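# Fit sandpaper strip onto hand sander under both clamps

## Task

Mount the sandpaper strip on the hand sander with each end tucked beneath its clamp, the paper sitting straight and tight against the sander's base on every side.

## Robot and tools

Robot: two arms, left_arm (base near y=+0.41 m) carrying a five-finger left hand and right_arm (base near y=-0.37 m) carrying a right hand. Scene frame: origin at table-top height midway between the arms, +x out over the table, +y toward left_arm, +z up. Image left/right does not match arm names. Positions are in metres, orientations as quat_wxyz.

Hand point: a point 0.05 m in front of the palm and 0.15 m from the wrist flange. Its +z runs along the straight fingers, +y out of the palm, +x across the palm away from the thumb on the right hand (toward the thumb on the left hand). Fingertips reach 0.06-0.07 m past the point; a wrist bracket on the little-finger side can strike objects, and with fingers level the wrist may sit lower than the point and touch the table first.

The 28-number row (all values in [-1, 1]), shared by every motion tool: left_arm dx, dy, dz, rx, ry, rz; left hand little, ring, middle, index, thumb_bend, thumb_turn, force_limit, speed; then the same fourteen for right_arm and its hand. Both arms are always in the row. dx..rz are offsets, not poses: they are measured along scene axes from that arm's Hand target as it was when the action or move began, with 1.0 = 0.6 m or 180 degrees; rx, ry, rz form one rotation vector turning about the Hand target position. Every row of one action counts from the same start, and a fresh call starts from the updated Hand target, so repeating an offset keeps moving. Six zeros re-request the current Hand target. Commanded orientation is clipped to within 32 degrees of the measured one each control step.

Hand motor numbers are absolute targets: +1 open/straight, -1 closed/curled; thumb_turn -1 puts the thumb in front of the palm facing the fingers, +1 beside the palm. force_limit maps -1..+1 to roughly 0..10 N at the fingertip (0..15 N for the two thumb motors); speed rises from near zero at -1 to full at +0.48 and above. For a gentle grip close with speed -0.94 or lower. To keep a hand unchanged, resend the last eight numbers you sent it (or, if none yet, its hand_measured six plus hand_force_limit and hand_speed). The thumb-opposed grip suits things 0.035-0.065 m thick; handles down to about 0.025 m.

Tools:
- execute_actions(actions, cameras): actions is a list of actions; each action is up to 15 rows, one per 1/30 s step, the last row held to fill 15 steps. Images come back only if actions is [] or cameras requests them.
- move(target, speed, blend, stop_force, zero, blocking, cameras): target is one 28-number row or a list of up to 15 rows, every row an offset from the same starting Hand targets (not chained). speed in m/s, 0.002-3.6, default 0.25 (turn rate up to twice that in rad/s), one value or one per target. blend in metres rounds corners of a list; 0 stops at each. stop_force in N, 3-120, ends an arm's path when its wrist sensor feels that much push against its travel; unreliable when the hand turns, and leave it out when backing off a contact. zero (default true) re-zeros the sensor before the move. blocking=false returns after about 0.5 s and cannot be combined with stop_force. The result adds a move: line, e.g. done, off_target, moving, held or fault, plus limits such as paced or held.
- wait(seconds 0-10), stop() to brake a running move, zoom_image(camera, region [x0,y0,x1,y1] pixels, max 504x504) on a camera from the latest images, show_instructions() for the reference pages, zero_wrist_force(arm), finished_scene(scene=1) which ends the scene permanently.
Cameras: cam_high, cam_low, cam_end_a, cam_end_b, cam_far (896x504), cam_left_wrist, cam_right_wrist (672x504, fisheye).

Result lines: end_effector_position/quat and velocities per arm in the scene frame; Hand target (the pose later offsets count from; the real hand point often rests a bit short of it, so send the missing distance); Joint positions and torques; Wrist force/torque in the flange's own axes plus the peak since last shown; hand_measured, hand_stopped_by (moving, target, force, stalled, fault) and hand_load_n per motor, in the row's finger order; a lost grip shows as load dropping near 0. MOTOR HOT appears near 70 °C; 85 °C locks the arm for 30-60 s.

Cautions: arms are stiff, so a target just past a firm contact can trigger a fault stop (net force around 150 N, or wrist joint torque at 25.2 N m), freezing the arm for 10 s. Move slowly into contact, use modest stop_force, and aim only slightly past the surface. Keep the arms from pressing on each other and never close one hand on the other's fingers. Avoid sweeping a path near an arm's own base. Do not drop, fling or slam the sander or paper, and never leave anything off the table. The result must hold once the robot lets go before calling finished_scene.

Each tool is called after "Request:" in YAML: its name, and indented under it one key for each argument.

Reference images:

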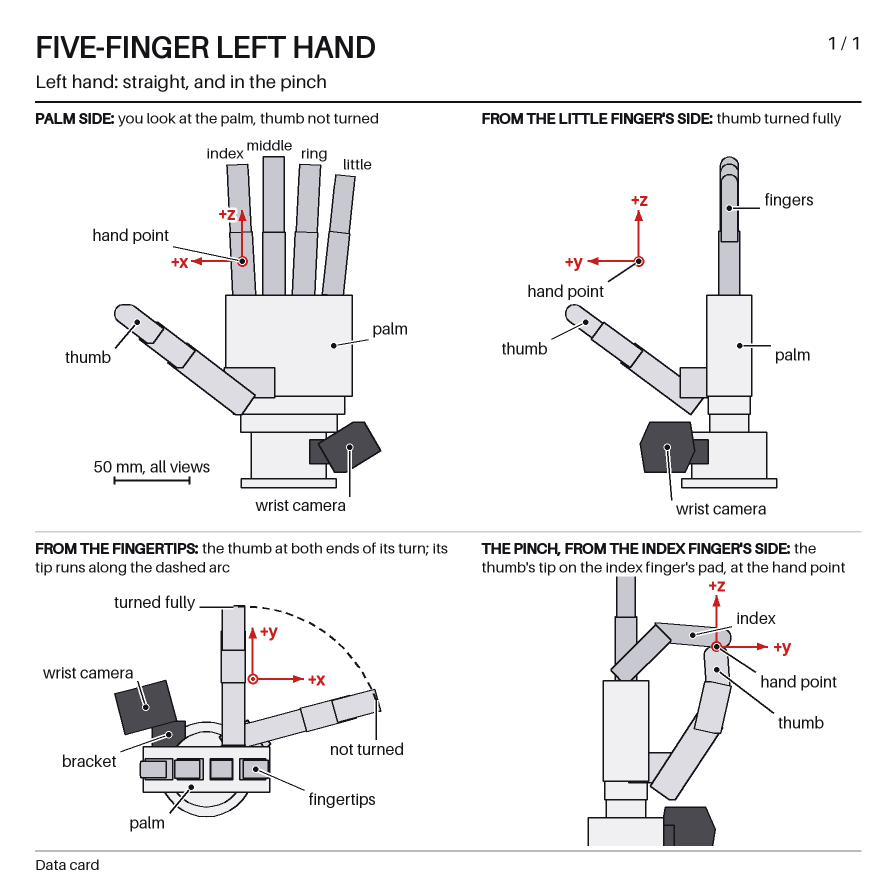

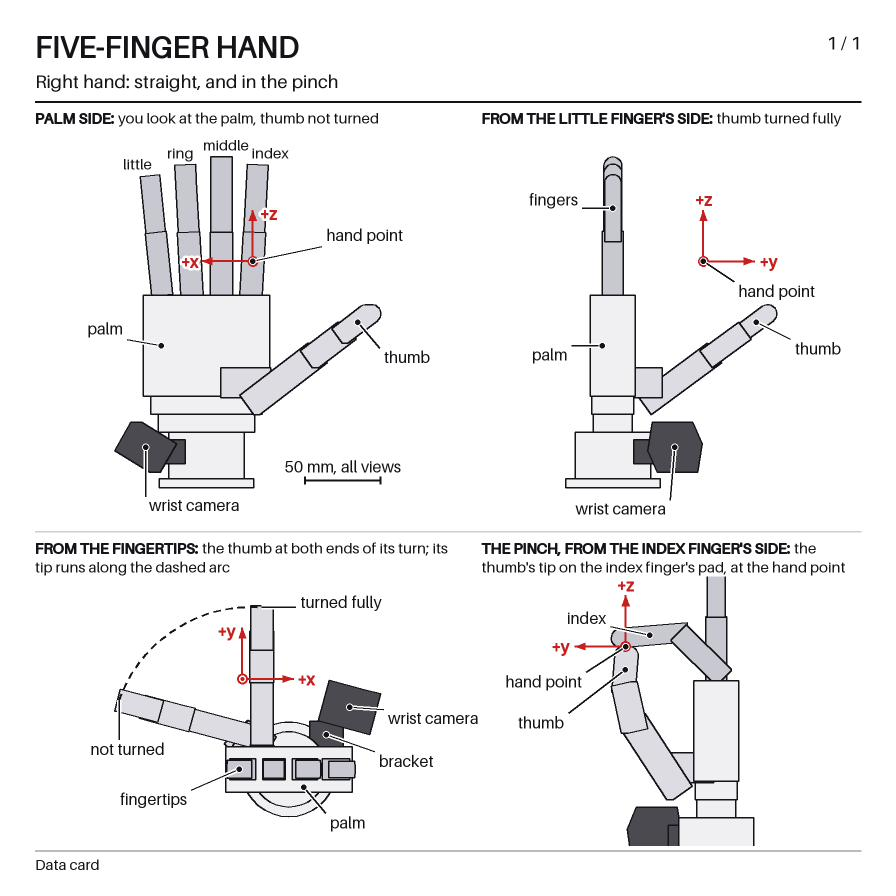

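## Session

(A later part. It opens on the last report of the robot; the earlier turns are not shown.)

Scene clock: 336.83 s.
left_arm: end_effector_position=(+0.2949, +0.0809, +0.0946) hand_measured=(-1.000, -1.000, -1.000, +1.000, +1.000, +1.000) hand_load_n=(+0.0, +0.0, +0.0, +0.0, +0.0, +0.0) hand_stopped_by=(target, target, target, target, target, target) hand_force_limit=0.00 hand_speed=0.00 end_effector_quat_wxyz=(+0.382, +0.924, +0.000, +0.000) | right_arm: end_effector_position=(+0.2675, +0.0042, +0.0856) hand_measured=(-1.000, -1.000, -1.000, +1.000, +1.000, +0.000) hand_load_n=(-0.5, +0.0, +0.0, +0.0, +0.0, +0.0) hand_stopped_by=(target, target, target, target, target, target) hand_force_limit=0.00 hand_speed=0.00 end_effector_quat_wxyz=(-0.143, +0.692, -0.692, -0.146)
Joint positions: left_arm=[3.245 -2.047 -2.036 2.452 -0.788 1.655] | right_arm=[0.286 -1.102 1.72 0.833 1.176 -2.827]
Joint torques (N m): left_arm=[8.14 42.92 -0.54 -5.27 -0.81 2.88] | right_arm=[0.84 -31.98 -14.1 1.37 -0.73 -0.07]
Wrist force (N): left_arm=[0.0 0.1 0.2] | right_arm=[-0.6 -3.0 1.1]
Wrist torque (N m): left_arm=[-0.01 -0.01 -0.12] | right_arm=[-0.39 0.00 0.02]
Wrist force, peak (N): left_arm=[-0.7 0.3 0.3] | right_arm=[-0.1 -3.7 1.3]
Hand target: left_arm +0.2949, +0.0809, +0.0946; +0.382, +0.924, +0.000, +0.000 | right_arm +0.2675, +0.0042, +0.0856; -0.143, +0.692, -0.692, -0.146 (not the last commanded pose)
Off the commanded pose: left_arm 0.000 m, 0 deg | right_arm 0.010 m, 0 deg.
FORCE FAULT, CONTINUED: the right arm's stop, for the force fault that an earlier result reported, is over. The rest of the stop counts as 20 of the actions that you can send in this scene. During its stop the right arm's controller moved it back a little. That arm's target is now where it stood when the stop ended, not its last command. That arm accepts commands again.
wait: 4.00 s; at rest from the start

Request:
move:
  target:
    - [0,0,0,0,0,0,-1,-1,-1,1,1,1,0,0,0,0,0.0667,0,0,0,-1,-1,-1,1,1,0,0,0]
    - [0,0,0,0,0,0,-1,-1,-1,1,1,1,0,0,0,0.033,0.07,-0.131,0,0,-1,-1,-1,1,1,0,0,0]
  speed: 0.12
  cameras: ["cam_end_a","cam_end_b","cam_far"]

Scene clock: 341.47 s.
left_arm: end_effector_position=(+0.2949, +0.0809, +0.0946) hand_measured=(-1.000, -1.000, -1.000, +1.000, +1.000, +1.000) hand_load_n=(+0.0, +0.0, +0.0, +0.0, +0.0, +0.0) hand_stopped_by=(target, target, target, target, target, target) hand_force_limit=0.00 hand_speed=0.00 end_effector_quat_wxyz=(+0.382, +0.924, +0.000, +0.000) | right_arm: end_effector_position=(+0.2675, +0.0240, +0.1276) hand_measured=(-1.000, -1.000, -1.000, +1.000, +1.000, +0.000) hand_load_n=(+0.0, +0.5, +0.0, +0.0, +0.0, +0.0) hand_stopped_by=(target, target, target, target, target, target) hand_force_limit=0.00 hand_speed=0.00 end_effector_quat_wxyz=(+0.002, +0.707, -0.707, -0.002)
Joint positions: left_arm=[3.245 -2.047 -2.036 2.452 -0.788 1.655] | right_arm=[0.524 -1.008 1.386 1.197 1.568 -2.611]
Joint torques (N m): left_arm=[7.87 42.99 -0.11 -5.2 -0.76 2.88] | right_arm=[11.14 -26.56 -25.11 3.75 2.26 1.3]
Wrist force (N): left_arm=[-0.2 0.2 -0.1] | right_arm=[-0.4 -3.2 2.6]
Wrist torque (N m): left_arm=[0.01 0.01 -0.13] | right_arm=[-0.53 -0.04 -0.12]
Wrist force, peak (N): left_arm=[-0.3 0.5 0.3] | right_arm=[-0.5 -3.7 2.7]
Hand target: left_arm +0.2949, +0.0809, +0.0946; +0.382, +0.924, +0.000, +0.000 | right_arm +0.2675, +0.0240, +0.1276; +0.002, +0.707, -0.707, -0.002
Off the commanded pose: left_arm 0.000 m, 0 deg | right_arm 0.000 m, 0 deg.
move: done
Images, in order (width x height): cam_end_a 896x504, cam_end_b 896x504, cam_far 896x504.

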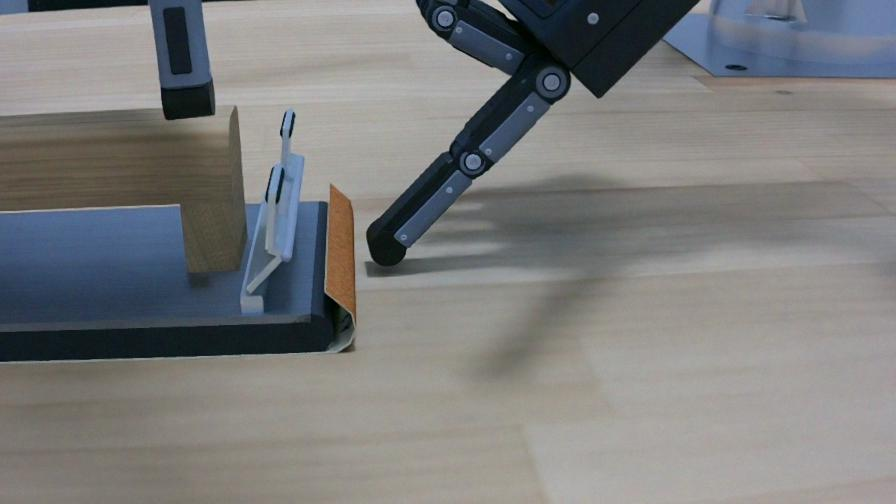

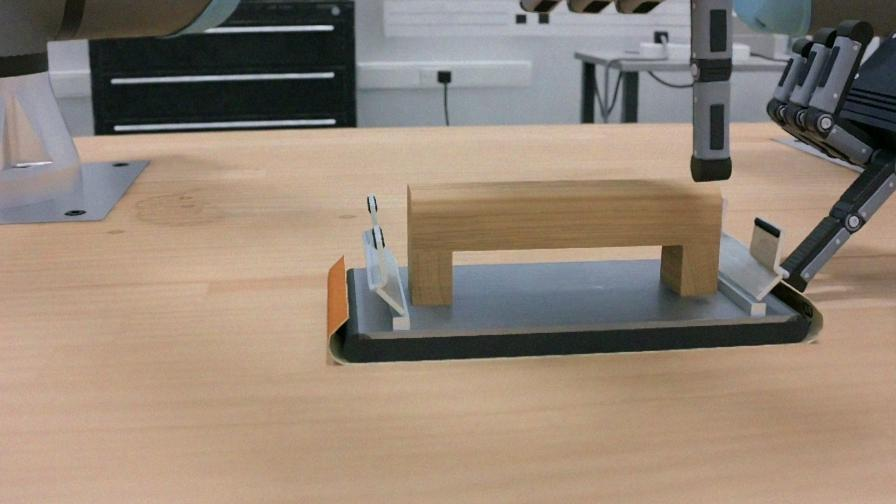

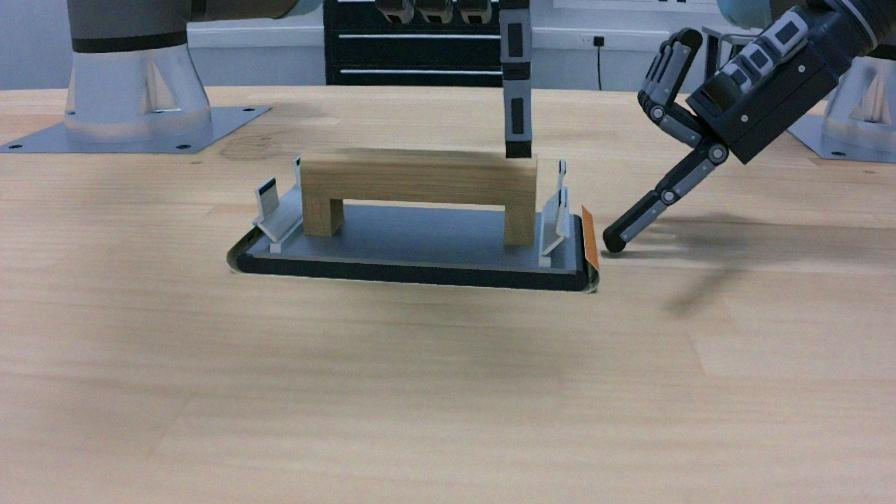

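Request:
move:
  target:
    - [0,0,0,0,0,0,-1,-1,-1,1,1,1,0,0,0,0.0067,-0.0667,0,0,0,-1,-1,-1,1,1,0,0,0]
  speed: 0.08
  cameras: ["cam_end_a","cam_end_b","cam_far"]

Request:
move:
  target:
    - [0,0,0,0,0,0,-1,-1,-1,1,1,1,0,0,0,0,-0.03,0,0,0,-1,-1,-1,1,1,0,0,0]
  speed: 0.01
  stop_force: 4
  cameras: ["cam_end_a","cam_end_b","cam_far"]

Scene clock: 347.30 s.
left_arm: end_effector_position=(+0.2949, +0.0809, +0.0946) hand_measured=(-1.000, -1.000, -1.000, +1.000, +1.000, +1.000) hand_load_n=(+0.0, +0.0, +0.0, +0.0, +0.0, +0.0) hand_stopped_by=(target, target, target, target, target, target) hand_force_limit=0.00 hand_speed=0.00 end_effector_quat_wxyz=(+0.382, +0.924, +0.000, +0.000) | right_arm: end_effector_position=(+0.2676, +0.0280, +0.0876) hand_measured=(-1.000, -1.000, -1.000, +1.000, +1.000, +0.000) hand_load_n=(+0.0, +0.0, +0.0, +0.0, +0.0, +0.0) hand_stopped_by=(target, target, target, target, target, target) hand_force_limit=0.00 hand_speed=0.00 end_effector_quat_wxyz=(+0.002, +0.707, -0.707, -0.002)
Joint positions: left_arm=[3.245 -2.047 -2.036 2.452 -0.788 1.655] | right_arm=[0.531 -0.962 1.422 1.115 1.568 -2.604]
Joint torques (N m): left_arm=[7.7 42.35 0.25 -5.06 -0.84 2.84] | right_arm=[10.64 -25.8 -7.02 0.47 1.22 1.41]
Wrist force (N): left_arm=[0.0 0.2 0.0] | right_arm=[-0.3 -3.5 2.1]
Wrist torque (N m): left_arm=[0.00 -0.02 -0.12] | right_arm=[-0.53 -0.06 -0.13]
Wrist force, peak (N): left_arm=[-0.6 0.3 -0.2] | right_arm=[-0.4 -3.3 3.2]
Hand target: left_arm +0.2949, +0.0809, +0.0946; +0.382, +0.924, +0.000, +0.000 | right_arm +0.2675, +0.0280, +0.0876; +0.002, +0.707, -0.707, -0.002
Off the commanded pose: left_arm 0.000 m, 0 deg | right_arm 0.000 m, 0 deg.
move: done
Images, in order (width x height): cam_end_a 896x504, cam_end_b 896x504, cam_far 896x504.

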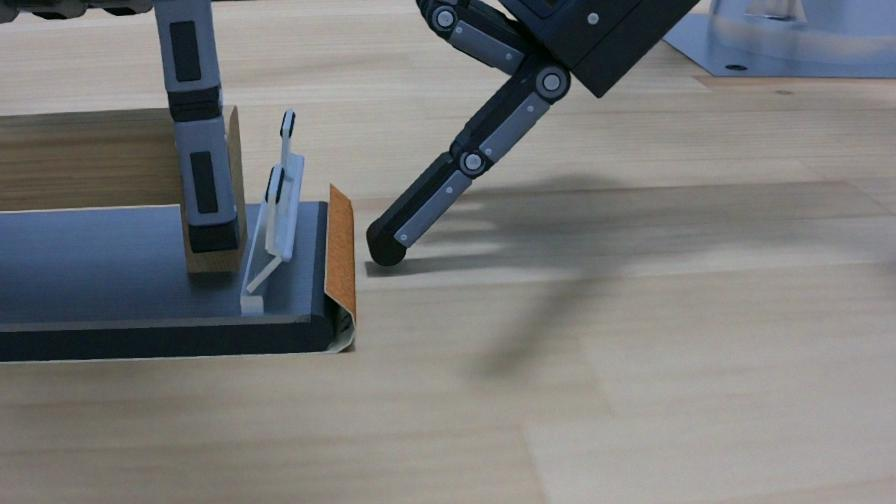

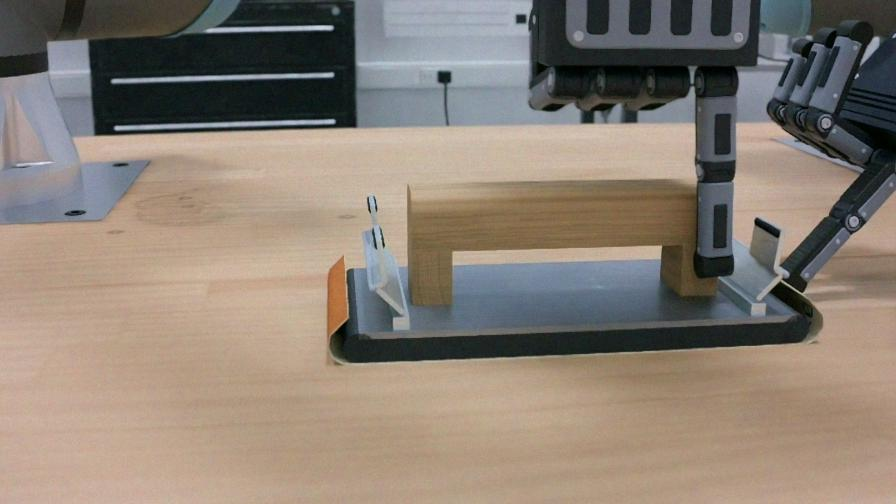

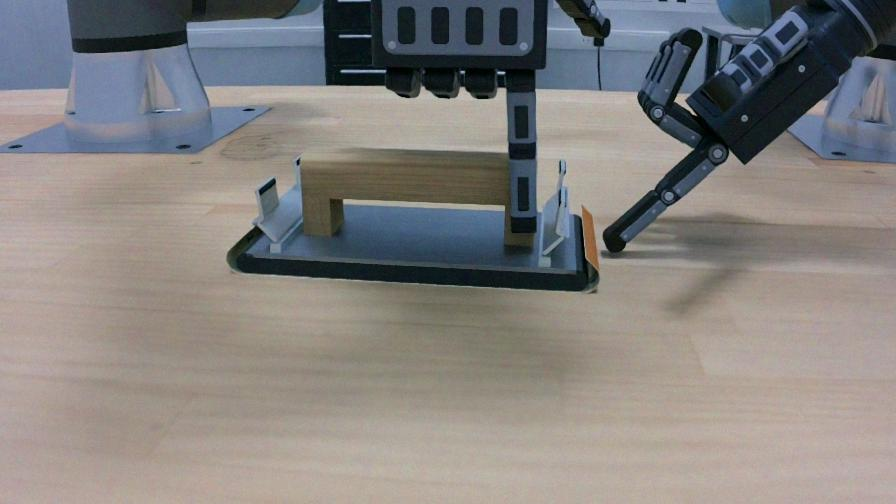

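Scene clock: 349.43 s.
left_arm: end_effector_position=(+0.2949, +0.0809, +0.0946) hand_measured=(-1.000, -1.000, -1.000, +1.000, +1.000, +1.000) hand_load_n=(+0.0, +0.0, +0.0, +0.0, +0.0, +0.0) hand_stopped_by=(target, target, target, target, target, target) hand_force_limit=0.00 hand_speed=0.00 end_effector_quat_wxyz=(+0.382, +0.924, +0.000, +0.000) | right_arm: end_effector_position=(+0.2675, +0.0280, +0.0772) hand_measured=(-1.000, -1.000, -1.000, +1.000, +1.000, +0.000) hand_load_n=(+0.0, +0.0, +0.0, +0.0, +0.0, +0.0) hand_stopped_by=(target, target, target, target, target, target) hand_force_limit=0.00 hand_speed=0.00 end_effector_quat_wxyz=(+0.002, +0.707, -0.707, -0.002)
Joint positions: left_arm=[3.245 -2.047 -2.036 2.452 -0.788 1.655] | right_arm=[0.531 -0.951 1.433 1.093 1.568 -2.604]
Joint torques (N m): left_arm=[7.61 42.67 0.18 -5.06 -0.67 2.85] | right_arm=[9.93 -49.94 -23.66 3.42 -1.79 1.16]
Wrist force (N): left_arm=[-0.2 0.0 0.1] | right_arm=[-0.4 -3.3 -2.6]
Wrist torque (N m): left_arm=[-0.03 0.00 -0.12] | right_arm=[-0.21 -0.07 -0.12]
Wrist force, peak (N): left_arm=[-0.4 0.4 0.1] | right_arm=[-0.4 -3.6 -7.9]
Hand target: left_arm +0.2949, +0.0809, +0.0946; +0.382, +0.924, +0.000, +0.000 | right_arm +0.2675, +0.0280, +0.0772; +0.002, +0.707, -0.707, -0.002 (not the last commanded pose)
Off the commanded pose: left_arm 0.000 m, 0 deg | right_arm 0.008 m, 0 deg.
move: contact (right_arm)
Images, in order (width x height): cam_end_a 896x504, cam_end_b 896x504, cam_far 896x504.

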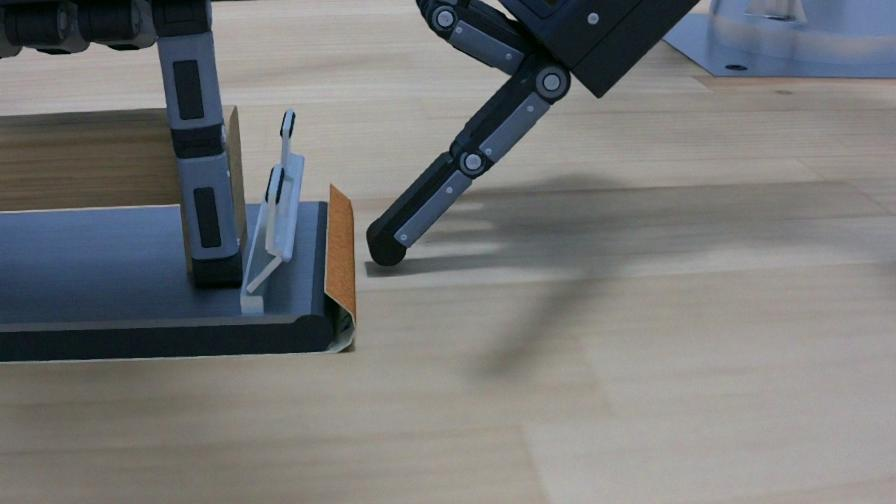

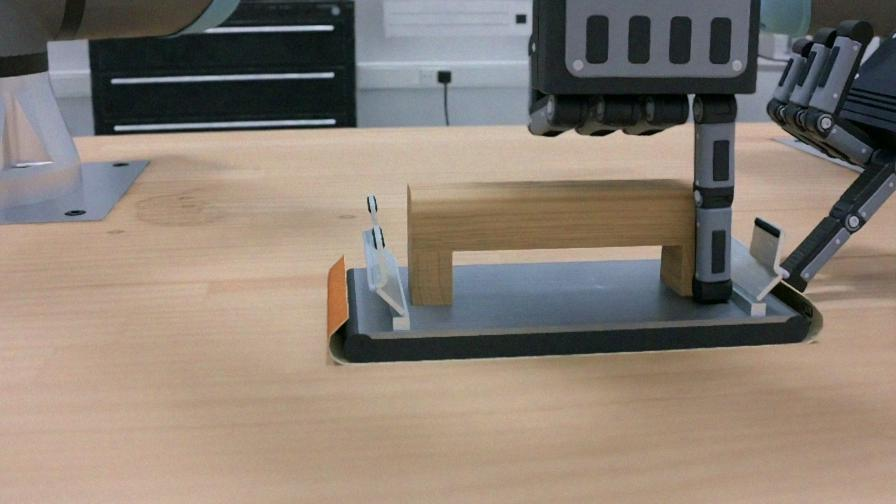

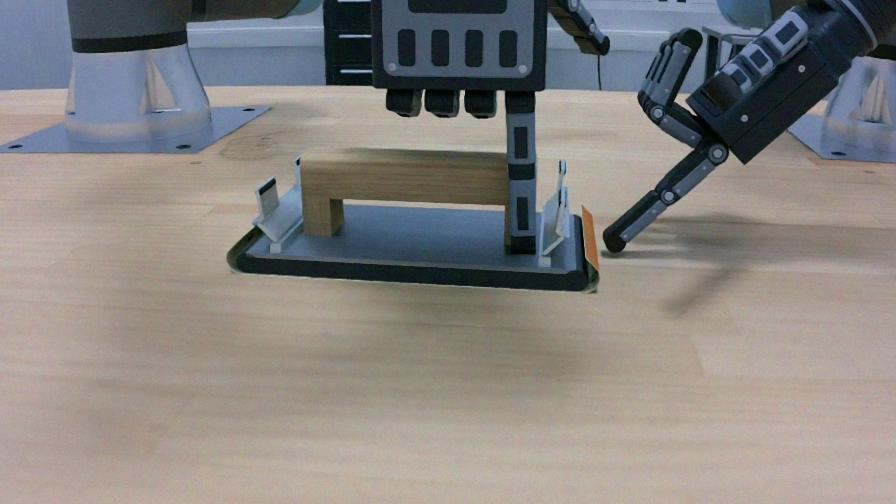

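Request:
move:
  target:
    - [0,-0.0107,-0.0028,0,0,0,-1,-1,-1,1,1,1,0,0,0,0,-0.0009,0,0,0,-1,-1,-1,1,1,0,0,0]
  speed: 0.02
  cameras: ["cam_end_a","cam_end_b"]

Request:
zoom_image:
  camera: "cam_end_a"
  region: [240, 150, 420, 370]

Scene clock: 353.77 s.
left_arm: end_effector_position=(+0.2949, +0.0745, +0.0930) hand_measured=(-1.000, -1.000, -1.000, +1.000, +1.000, +1.000) hand_load_n=(+0.0, +0.0, +0.0, +0.0, +0.0, +0.0) hand_stopped_by=(target, target, target, target, target, target) hand_force_limit=0.00 hand_speed=0.00 end_effector_quat_wxyz=(+0.382, +0.924, +0.000, +0.000) | right_arm: end_effector_position=(+0.2676, +0.0280, +0.0767) hand_measured=(-1.000, -1.000, -1.000, +1.000, +1.000, +0.000) hand_load_n=(+0.0, +0.0, +0.0, +0.0, +0.0, +0.0) hand_stopped_by=(target, target, target, target, target, target) hand_force_limit=0.00 hand_speed=0.00 end_effector_quat_wxyz=(+0.002, +0.707, -0.707, -0.002)
Joint positions: left_arm=[3.226 -2.05 -2.029 2.468 -0.787 1.628] | right_arm=[0.531 -0.95 1.434 1.092 1.568 -2.604]
Joint torques (N m): left_arm=[-6.29 21.61 19.51 -0.07 2.9 -2.31] | right_arm=[9.1 -21.71 -3.13 -0.4 -0.97 0.53]
Wrist force (N): left_arm=[-0.2 -0.1 0.0] | right_arm=[0.0 -3.0 -10.8]
Wrist torque (N m): left_arm=[-0.01 0.02 -0.01] | right_arm=[0.34 -0.08 -0.10]
Wrist force, peak (N): left_arm=[-0.6 0.3 -0.1] | right_arm=[0.1 -3.5 -11.0]
Hand target: left_arm +0.2949, +0.0744, +0.0930; +0.382, +0.924, +0.000, +0.000 | right_arm +0.2675, +0.0280, +0.0766; +0.002, +0.707, -0.707, -0.002
Off the commanded pose: left_arm 0.000 m, 0 deg | right_arm 0.000 m, 0 deg.
move: done
Images, in order (width x height): cam_end_a 896x504, cam_end_b 896x504.

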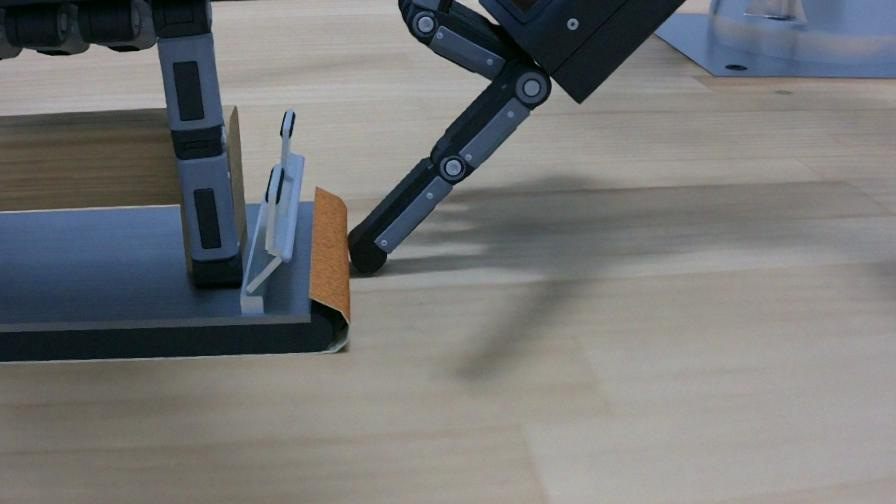

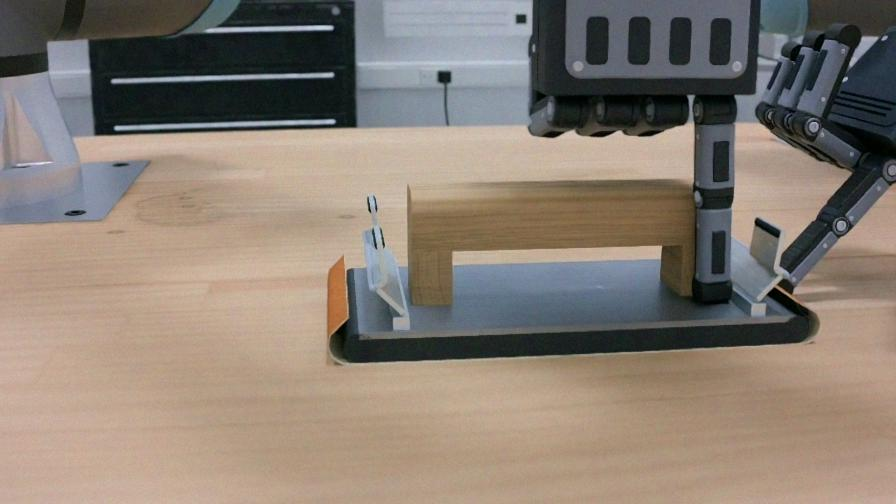

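Scaled by 2.291 from the camera's 896x504 image, which has a finer 1280x720 frame.

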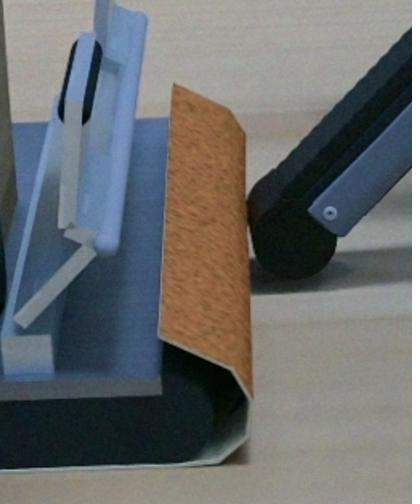

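Request:
move:
  target:
    - [0,-0.0033,0,0,0,0,-1,-1,-1,1,1,1,0,0,0,0,0,0,0,0,-1,-1,-1,1,1,0,0,0]
  speed: 0.01
  cameras: ["cam_end_a","cam_end_b"]

Request:
zoom_image:
  camera: "cam_end_a"
  region: [240, 150, 420, 370]

Scene clock: 356.80 s.
left_arm: end_effector_position=(+0.2949, +0.0725, +0.0929) hand_measured=(-1.000, -1.000, -1.000, +1.000, +1.000, +1.000) hand_load_n=(+0.0, +0.0, +0.0, +0.0, -0.5, +0.0) hand_stopped_by=(target, target, target, target, target, target) hand_force_limit=0.00 hand_speed=0.00 end_effector_quat_wxyz=(+0.382, +0.924, +0.000, +0.000) | right_arm: end_effector_position=(+0.2675, +0.0280, +0.0766) hand_measured=(-1.000, -1.000, -1.000, +1.000, +1.000, +0.000) hand_load_n=(+0.0, +0.5, +0.0, +0.0, +0.0, +0.0) hand_stopped_by=(target, target, target, target, target, target) hand_force_limit=0.00 hand_speed=0.00 end_effector_quat_wxyz=(+0.002, +0.707, -0.707, -0.002)
Joint positions: left_arm=[3.22 -2.05 -2.026 2.471 -0.787 1.619] | right_arm=[0.531 -0.95 1.434 1.092 1.568 -2.604]
Joint torques (N m): left_arm=[-9.54 35.72 18.84 0.07 2.94 -2.04] | right_arm=[7.16 -20.33 -3.5 -0.31 -0.29 -0.15]
Wrist force (N): left_arm=[-0.1 0.0 -0.9] | right_arm=[-0.1 -3.5 -11.1]
Wrist torque (N m): left_arm=[0.07 -0.01 0.00] | right_arm=[0.31 -0.08 -0.12]
Wrist force, peak (N): left_arm=[-0.4 0.2 -0.9] | right_arm=[-0.1 -3.7 -11.8]
Hand target: left_arm +0.2949, +0.0725, +0.0930; +0.382, +0.924, +0.000, +0.000 | right_arm +0.2675, +0.0280, +0.0766; +0.002, +0.707, -0.707, -0.002
Off the commanded pose: left_arm 0.000 m, 0 deg | right_arm 0.000 m, 0 deg.
move: done
Images, in order (width x height): cam_end_a 896x504, cam_end_b 896x504.

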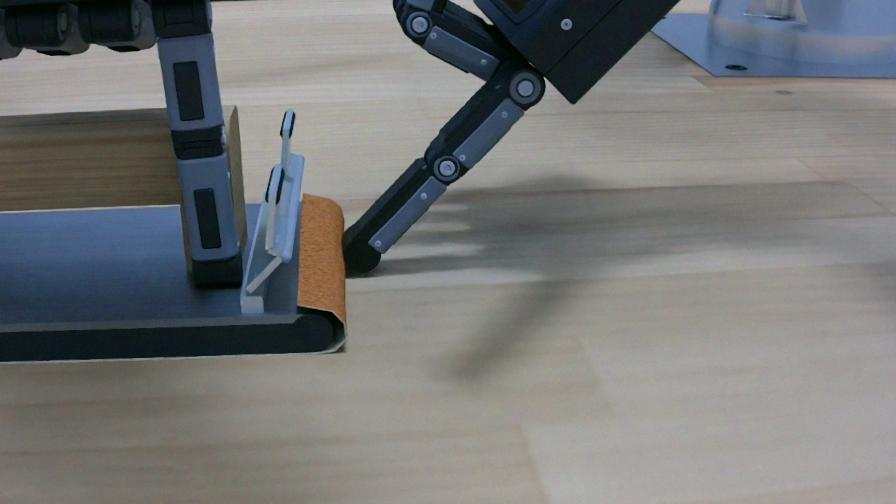

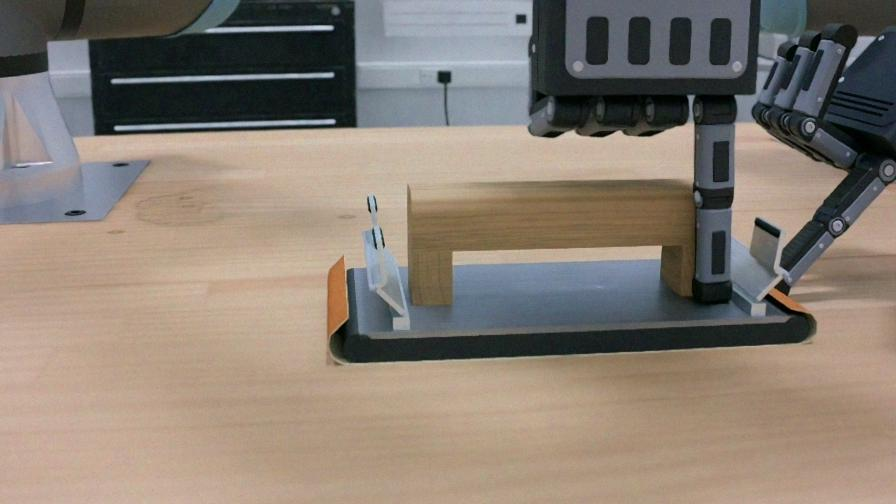

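Scaled by 2.291 from the camera's 896x504 image, which has a finer 1280x720 frame.

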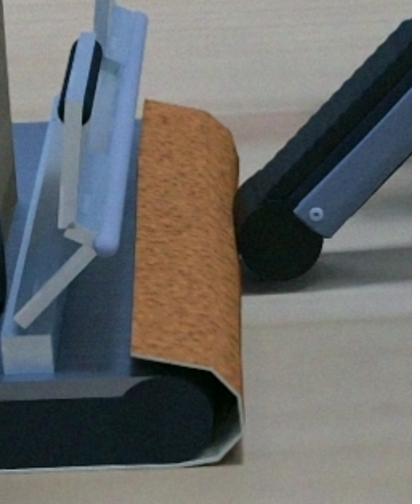

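Request:
move:
  target:
    - [0,-0.0022,0.0002,0,0,0,-1,-1,-1,1,1,1,0,0,0,0,0,0,0,0,-1,-1,-1,1,1,0,0,0]
  speed: 0.01
  cameras: ["cam_end_a","cam_end_b"]

Request:
zoom_image:
  camera: "cam_end_a"
  region: [240, 150, 420, 370]

Request:
zoom_image:
  camera: "cam_end_b"
  region: [715, 190, 845, 360]

Scene clock: 360.07 s.
left_arm: end_effector_position=(+0.2949, +0.0712, +0.0931) hand_measured=(-1.000, -1.000, -1.000, +1.000, +1.000, +1.000) hand_load_n=(+0.0, +0.0, +0.0, +0.0, -0.5, +0.0) hand_stopped_by=(target, target, target, target, target, target) hand_force_limit=0.00 hand_speed=0.00 end_effector_quat_wxyz=(+0.382, +0.924, +0.000, +0.000) | right_arm: end_effector_position=(+0.2675, +0.0280, +0.0766) hand_measured=(-1.000, -1.000, -1.000, +1.000, +1.000, +0.000) hand_load_n=(+0.0, +0.0, +0.0, +0.0, +0.0, +0.0) hand_stopped_by=(target, target, target, target, target, target) hand_force_limit=0.00 hand_speed=0.00 end_effector_quat_wxyz=(+0.002, +0.707, -0.707, -0.002)
Joint positions: left_arm=[3.216 -2.05 -2.025 2.473 -0.787 1.614] | right_arm=[0.531 -0.95 1.434 1.092 1.568 -2.604]
Joint torques (N m): left_arm=[-9.29 43.08 18.27 0.33 2.93 -1.89] | right_arm=[6.68 -21.18 -3.45 -0.52 0.34 -0.7]
Wrist force (N): left_arm=[-0.2 0.1 -2.7] | right_arm=[0.2 -3.4 -10.9]
Wrist torque (N m): left_arm=[0.20 0.03 -0.03] | right_arm=[0.30 -0.13 -0.09]
Wrist force, peak (N): left_arm=[-0.4 0.0 -2.9] | right_arm=[-0.1 -3.3 -12.0]
Hand target: left_arm +0.2949, +0.0711, +0.0931; +0.382, +0.924, +0.000, +0.000 | right_arm +0.2675, +0.0280, +0.0766; +0.002, +0.707, -0.707, -0.002
Off the commanded pose: left_arm 0.000 m, 0 deg | right_arm 0.000 m, 0 deg.
move: done
Images, in order (width x height): cam_end_a 896x504, cam_end_b 896x504.

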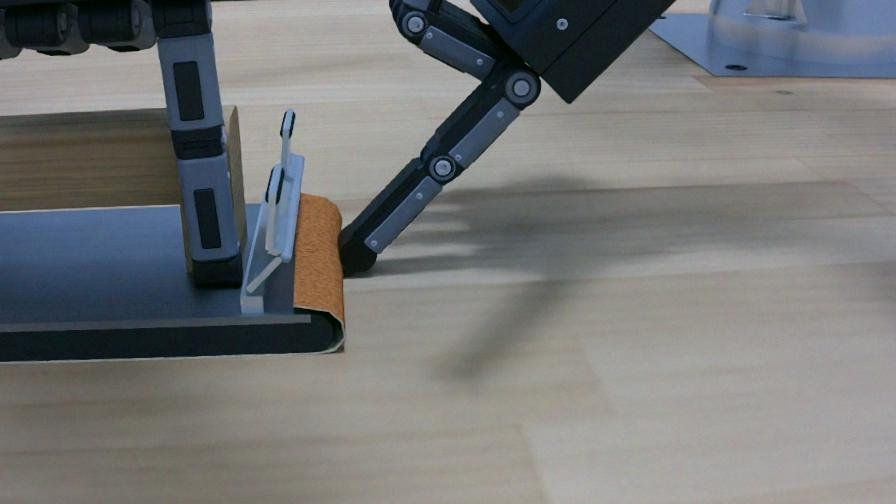

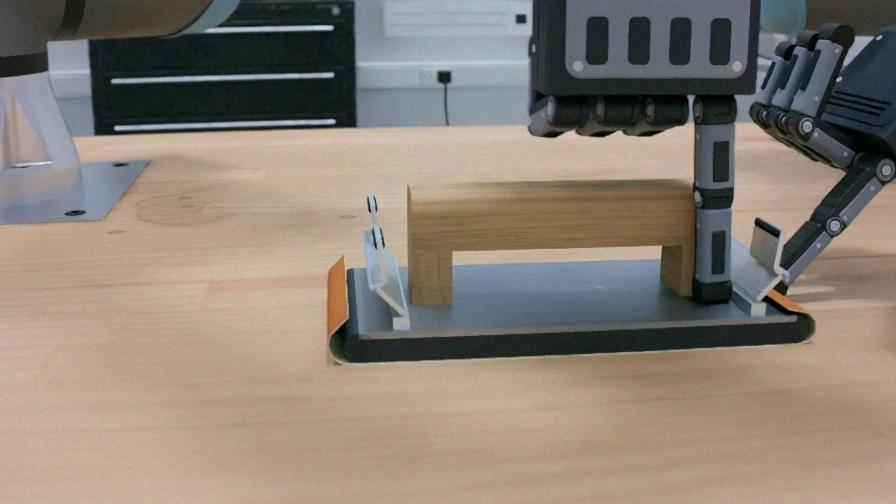

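Scaled by 2.291 from the camera's 896x504 image, which has a finer 1280x720 frame.

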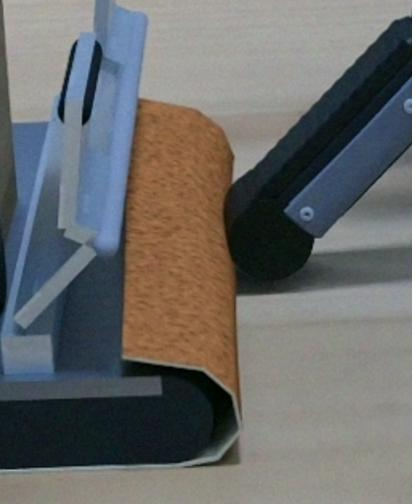

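Scaled by 2.965 from the camera's 896x504 image, which has a finer 1280x720 frame.

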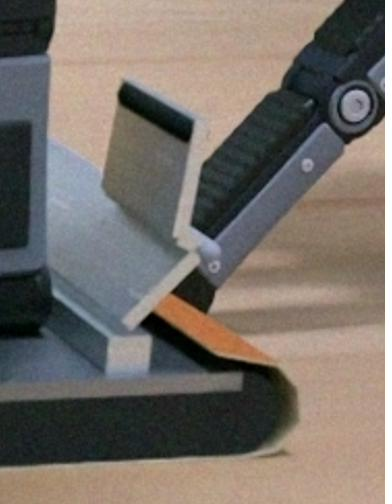

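Request:
move:
  target:
    - [0,0.02,0.003,0,0,0,-1,-1,-1,1,1,1,0,0,0,0,0,0,0,0,-1,-1,-1,1,1,0,0,0]
    - [0.0417,0.0233,0.006,0,0,-0.0122,-1,-1,-1,1,1,1,0,0,0,0,0,0,0,0,-1,-1,-1,1,1,0,0,0]
  speed: 0.05
  cameras: []

Request:
move:
  target:
    - [0,0,0,0,0,0,-1,1,-1,1,1,1,0,0,0,0,0,0,0,0,-1,-1,-1,1,1,0,0,0]
  speed: 0.05
  cameras: ["cam_end_a","cam_end_b","cam_far","cam_left_wrist"]

Scene clock: 376.93 s.
left_arm: end_effector_position=(+0.3199, +0.0851, +0.0967) hand_measured=(-1.000, -1.000, -1.000, +1.000, +1.000, +1.000) hand_load_n=(+0.0, +0.0, +0.0, +0.0, +0.0, +0.0) hand_stopped_by=(target, target, target, target, target, target) hand_force_limit=0.00 hand_speed=0.00 end_effector_quat_wxyz=(+0.382, +0.924, -0.018, -0.007) | right_arm: end_effector_position=(+0.2675, +0.0280, +0.0766) hand_measured=(-1.000, -1.000, -1.000, +1.000, +1.000, +0.000) hand_load_n=(+0.0, +0.0, +0.0, +0.0, -0.5, +0.0) hand_stopped_by=(target, target, target, target, target, target) hand_force_limit=0.00 hand_speed=0.00 end_effector_quat_wxyz=(+0.002, +0.707, -0.707, -0.002)
Joint positions: left_arm=[3.254 -2.102 -1.944 2.369 -0.792 1.722] | right_arm=[0.531 -0.95 1.434 1.092 1.568 -2.604]
Joint torques (N m): left_arm=[5.57 24.17 20.46 -5.37 -0.89 2.89] | right_arm=[5.35 -21.12 -2.65 -0.5 1.5 -1.17]
Wrist force (N): left_arm=[-0.2 -0.1 -0.1] | right_arm=[-0.2 -3.4 -11.7]
Wrist torque (N m): left_arm=[-0.03 0.00 -0.13] | right_arm=[0.34 -0.06 -0.12]
Wrist force, peak (N): left_arm=[-0.6 0.0 -3.1] | right_arm=[-0.1 -3.7 -12.0]
Hand target: left_arm +0.3199, +0.0851, +0.0967; +0.382, +0.924, -0.018, -0.007 | right_arm +0.2675, +0.0280, +0.0766; +0.002, +0.707, -0.707, -0.002
Off the commanded pose: left_arm 0.000 m, 0 deg | right_arm 0.000 m, 0 deg.
move: done
No camera images: "cameras" was empty.

Scene clock: 377.97 s.
left_arm: end_effector_position=(+0.3199, +0.0851, +0.0967) hand_measured=(-1.000, +1.000, -1.000, +1.000, +1.000, +1.000) hand_load_n=(+0.0, +0.0, +0.0, +0.5, +0.0, +0.0) hand_stopped_by=(target, target, target, target, target, target) hand_force_limit=0.00 hand_speed=0.00 end_effector_quat_wxyz=(+0.382, +0.924, -0.018, -0.007) | right_arm: end_effector_position=(+0.2675, +0.0280, +0.0766) hand_measured=(-1.000, -1.000, -1.000, +1.000, +1.000, +0.000) hand_load_n=(+0.0, -0.5, +0.0, +0.0, +0.0, +0.0) hand_stopped_by=(target, target, target, target, target, target) hand_force_limit=0.00 hand_speed=0.00 end_effector_quat_wxyz=(+0.002, +0.707, -0.707, -0.002)
Joint positions: left_arm=[3.254 -2.102 -1.944 2.369 -0.792 1.722] | right_arm=[0.531 -0.95 1.434 1.092 1.568 -2.604]
Joint torques (N m): left_arm=[-2.16 24.14 19.69 -4.66 -0.08 2.79] | right_arm=[4.83 -21.5 -3.69 -0.61 1.72 -1.06]
Wrist force (N): left_arm=[-0.3 0.0 0.0] | right_arm=[0.1 -3.3 -11.2]
Wrist torque (N m): left_arm=[-0.03 0.02 -0.13] | right_arm=[0.33 -0.11 -0.10]
Wrist force, peak (N): left_arm=[-0.6 0.3 0.3] | right_arm=[-0.3 -3.8 -11.9]
Hand target: left_arm +0.3199, +0.0851, +0.0967; +0.382, +0.924, -0.018, -0.007 | right_arm +0.2675, +0.0280, +0.0766; +0.002, +0.707, -0.707, -0.002
Off the commanded pose: left_arm 0.000 m, 0 deg | right_arm 0.000 m, 0 deg.
move: done
camera_calibration:
cam_left_wrist: T_world_to_cam=[[0.301475, 0.642566, -0.70443, -0.0777122], [0.821281, 0.200312, 0.534203, -0.339763], [0.484366, -0.739584, -0.467338, 0.0660573], [0, 0, 0, 1]] pos_world=[0.270474, 0.166849, 0.157631]
Images, in order (width x height): cam_end_a 896x504, cam_end_b 896x504, cam_far 896x504, cam_left_wrist 672x504.

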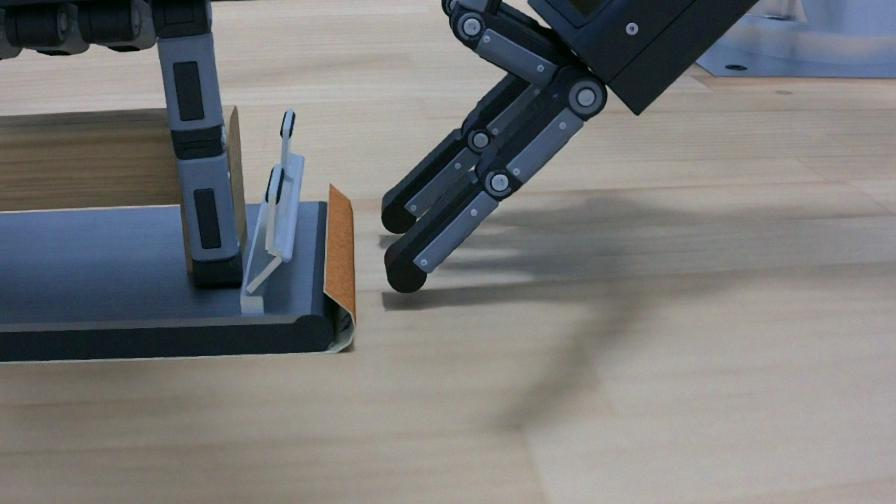

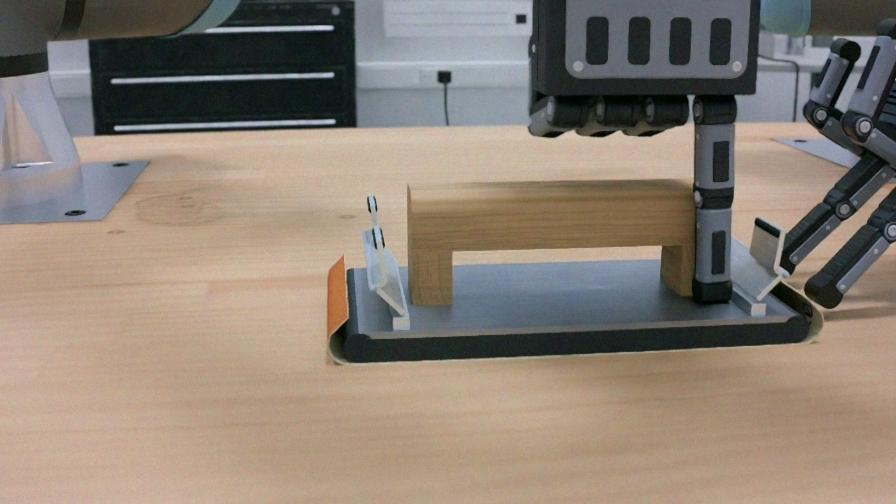

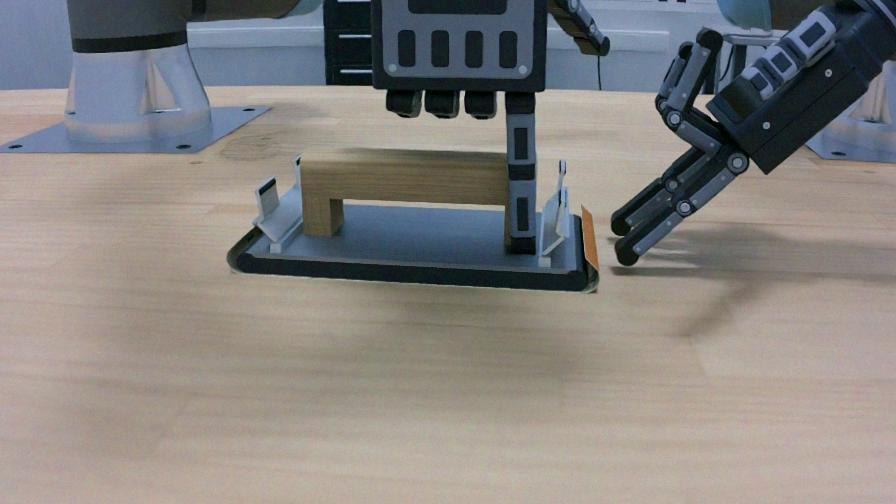

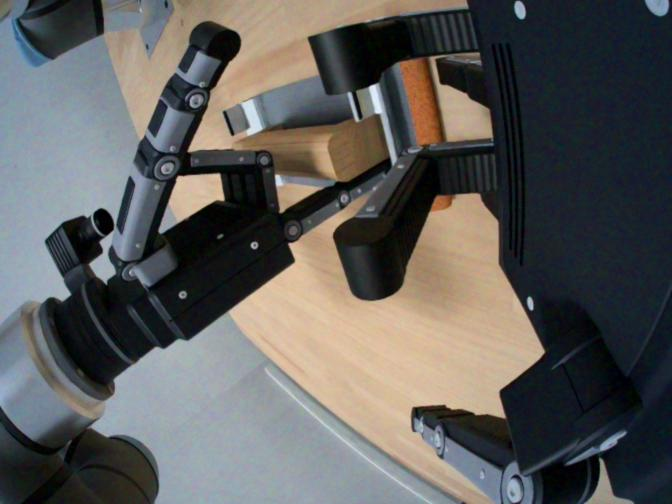

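Request:
move:
  target:
    - [0,-0.0167,-0.0063,0,0,0,-1,1,-1,1,1,1,0,0,0,0,0,0,0,0,-1,-1,-1,1,1,0,0,0]
    - [0,-0.0243,-0.0063,0,0,0,-1,1,-1,1,1,1,0,0,0,0,0,0,0,0,-1,-1,-1,1,1,0,0,0]
  speed: [0.04,0.015]
  blend: 0.001
  cameras: ["cam_end_a","cam_end_b","cam_far"]

Request:
zoom_image:
  camera: "cam_end_a"
  region: [240, 150, 420, 370]

Request:
zoom_image:
  camera: "cam_end_b"
  region: [715, 190, 845, 360]

Scene clock: 389.80 s.
left_arm: end_effector_position=(+0.3199, +0.0706, +0.0929) hand_measured=(-1.000, +1.000, -1.000, +1.000, +1.000, +1.000) hand_load_n=(+0.0, +0.0, +0.0, +0.0, +0.0, +0.0) hand_stopped_by=(target, target, target, target, target, target) hand_force_limit=0.00 hand_speed=0.00 end_effector_quat_wxyz=(+0.382, +0.924, -0.018, -0.007) | right_arm: end_effector_position=(+0.2675, +0.0280, +0.0766) hand_measured=(-1.000, -1.000, -1.000, +1.000, +1.000, +0.000) hand_load_n=(+0.0, +0.0, +0.0, +0.0, -0.5, +0.0) hand_stopped_by=(target, target, target, target, target, target) hand_force_limit=0.00 hand_speed=0.00 end_effector_quat_wxyz=(+0.002, +0.707, -0.707, -0.002)
Joint positions: left_arm=[3.214 -2.11 -1.929 2.401 -0.788 1.666] | right_arm=[0.531 -0.95 1.434 1.092 1.568 -2.604]
Joint torques (N m): left_arm=[-8.76 23.94 20.42 0.3 2.88 -2.44] | right_arm=[3.97 -21.37 -3.07 -0.61 2.26 -1.09]
Wrist force (N): left_arm=[-0.7 0.2 -3.4] | right_arm=[0.2 -3.3 -11.7]
Wrist torque (N m): left_arm=[0.19 -0.06 -0.03] | right_arm=[0.33 -0.12 -0.10]
Wrist force, peak (N): left_arm=[-0.7 0.2 -3.4] | right_arm=[0.0 -3.6 -12.0]
Hand target: left_arm +0.3199, +0.0705, +0.0929; +0.382, +0.924, -0.018, -0.007 | right_arm +0.2675, +0.0280, +0.0766; +0.002, +0.707, -0.707, -0.002
Off the commanded pose: left_arm 0.000 m, 0 deg | right_arm 0.000 m, 0 deg.
move: done
Images, in order (width x height): cam_end_a 896x504, cam_end_b 896x504, cam_far 896x504.

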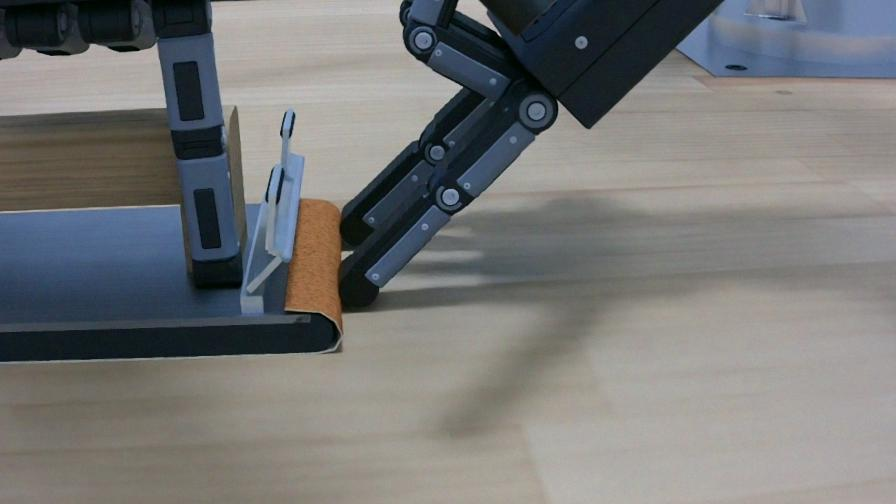

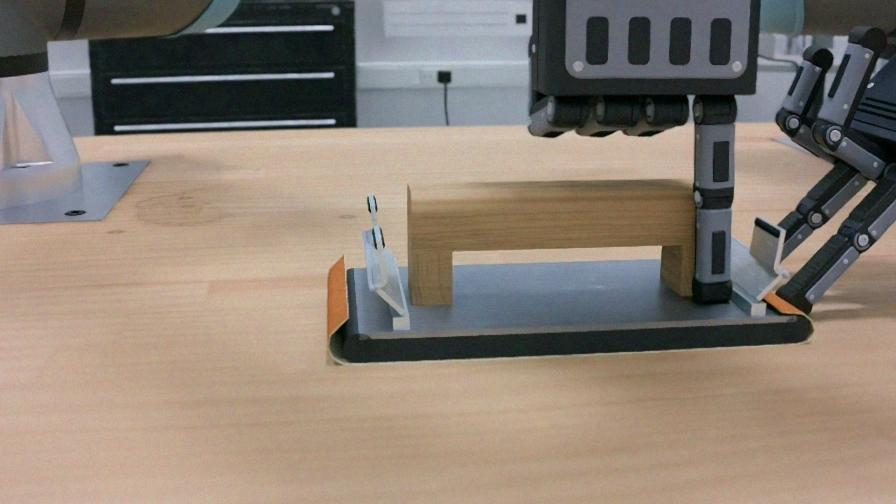

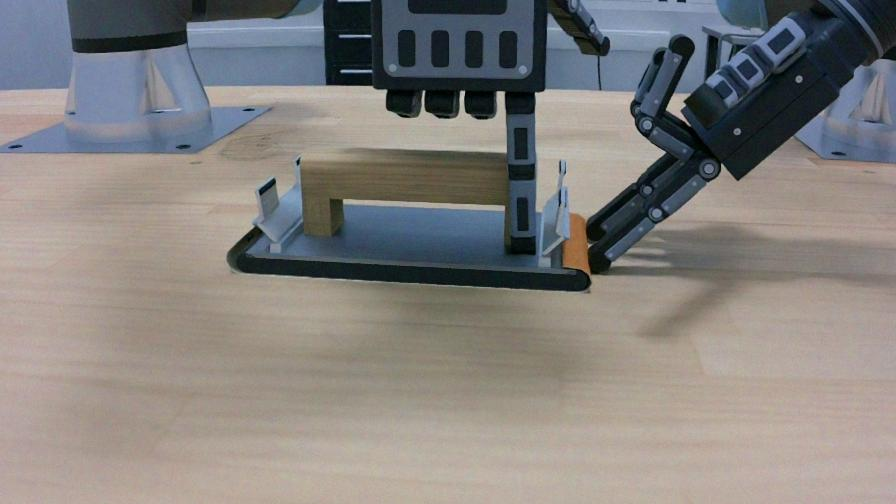

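Scaled by 2.291 from the camera's 896x504 image, which has a finer 1280x720 frame.

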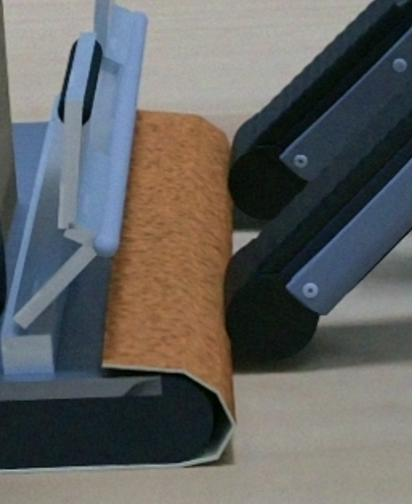

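Scaled by 2.965 from the camera's 896x504 image, which has a finer 1280x720 frame.

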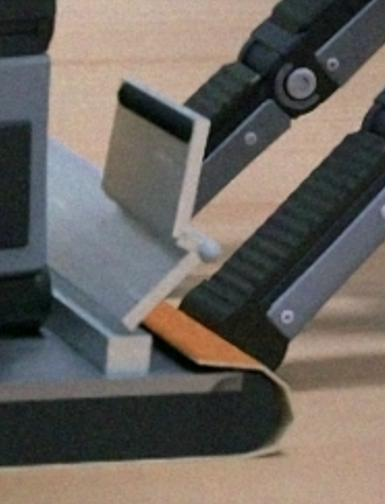

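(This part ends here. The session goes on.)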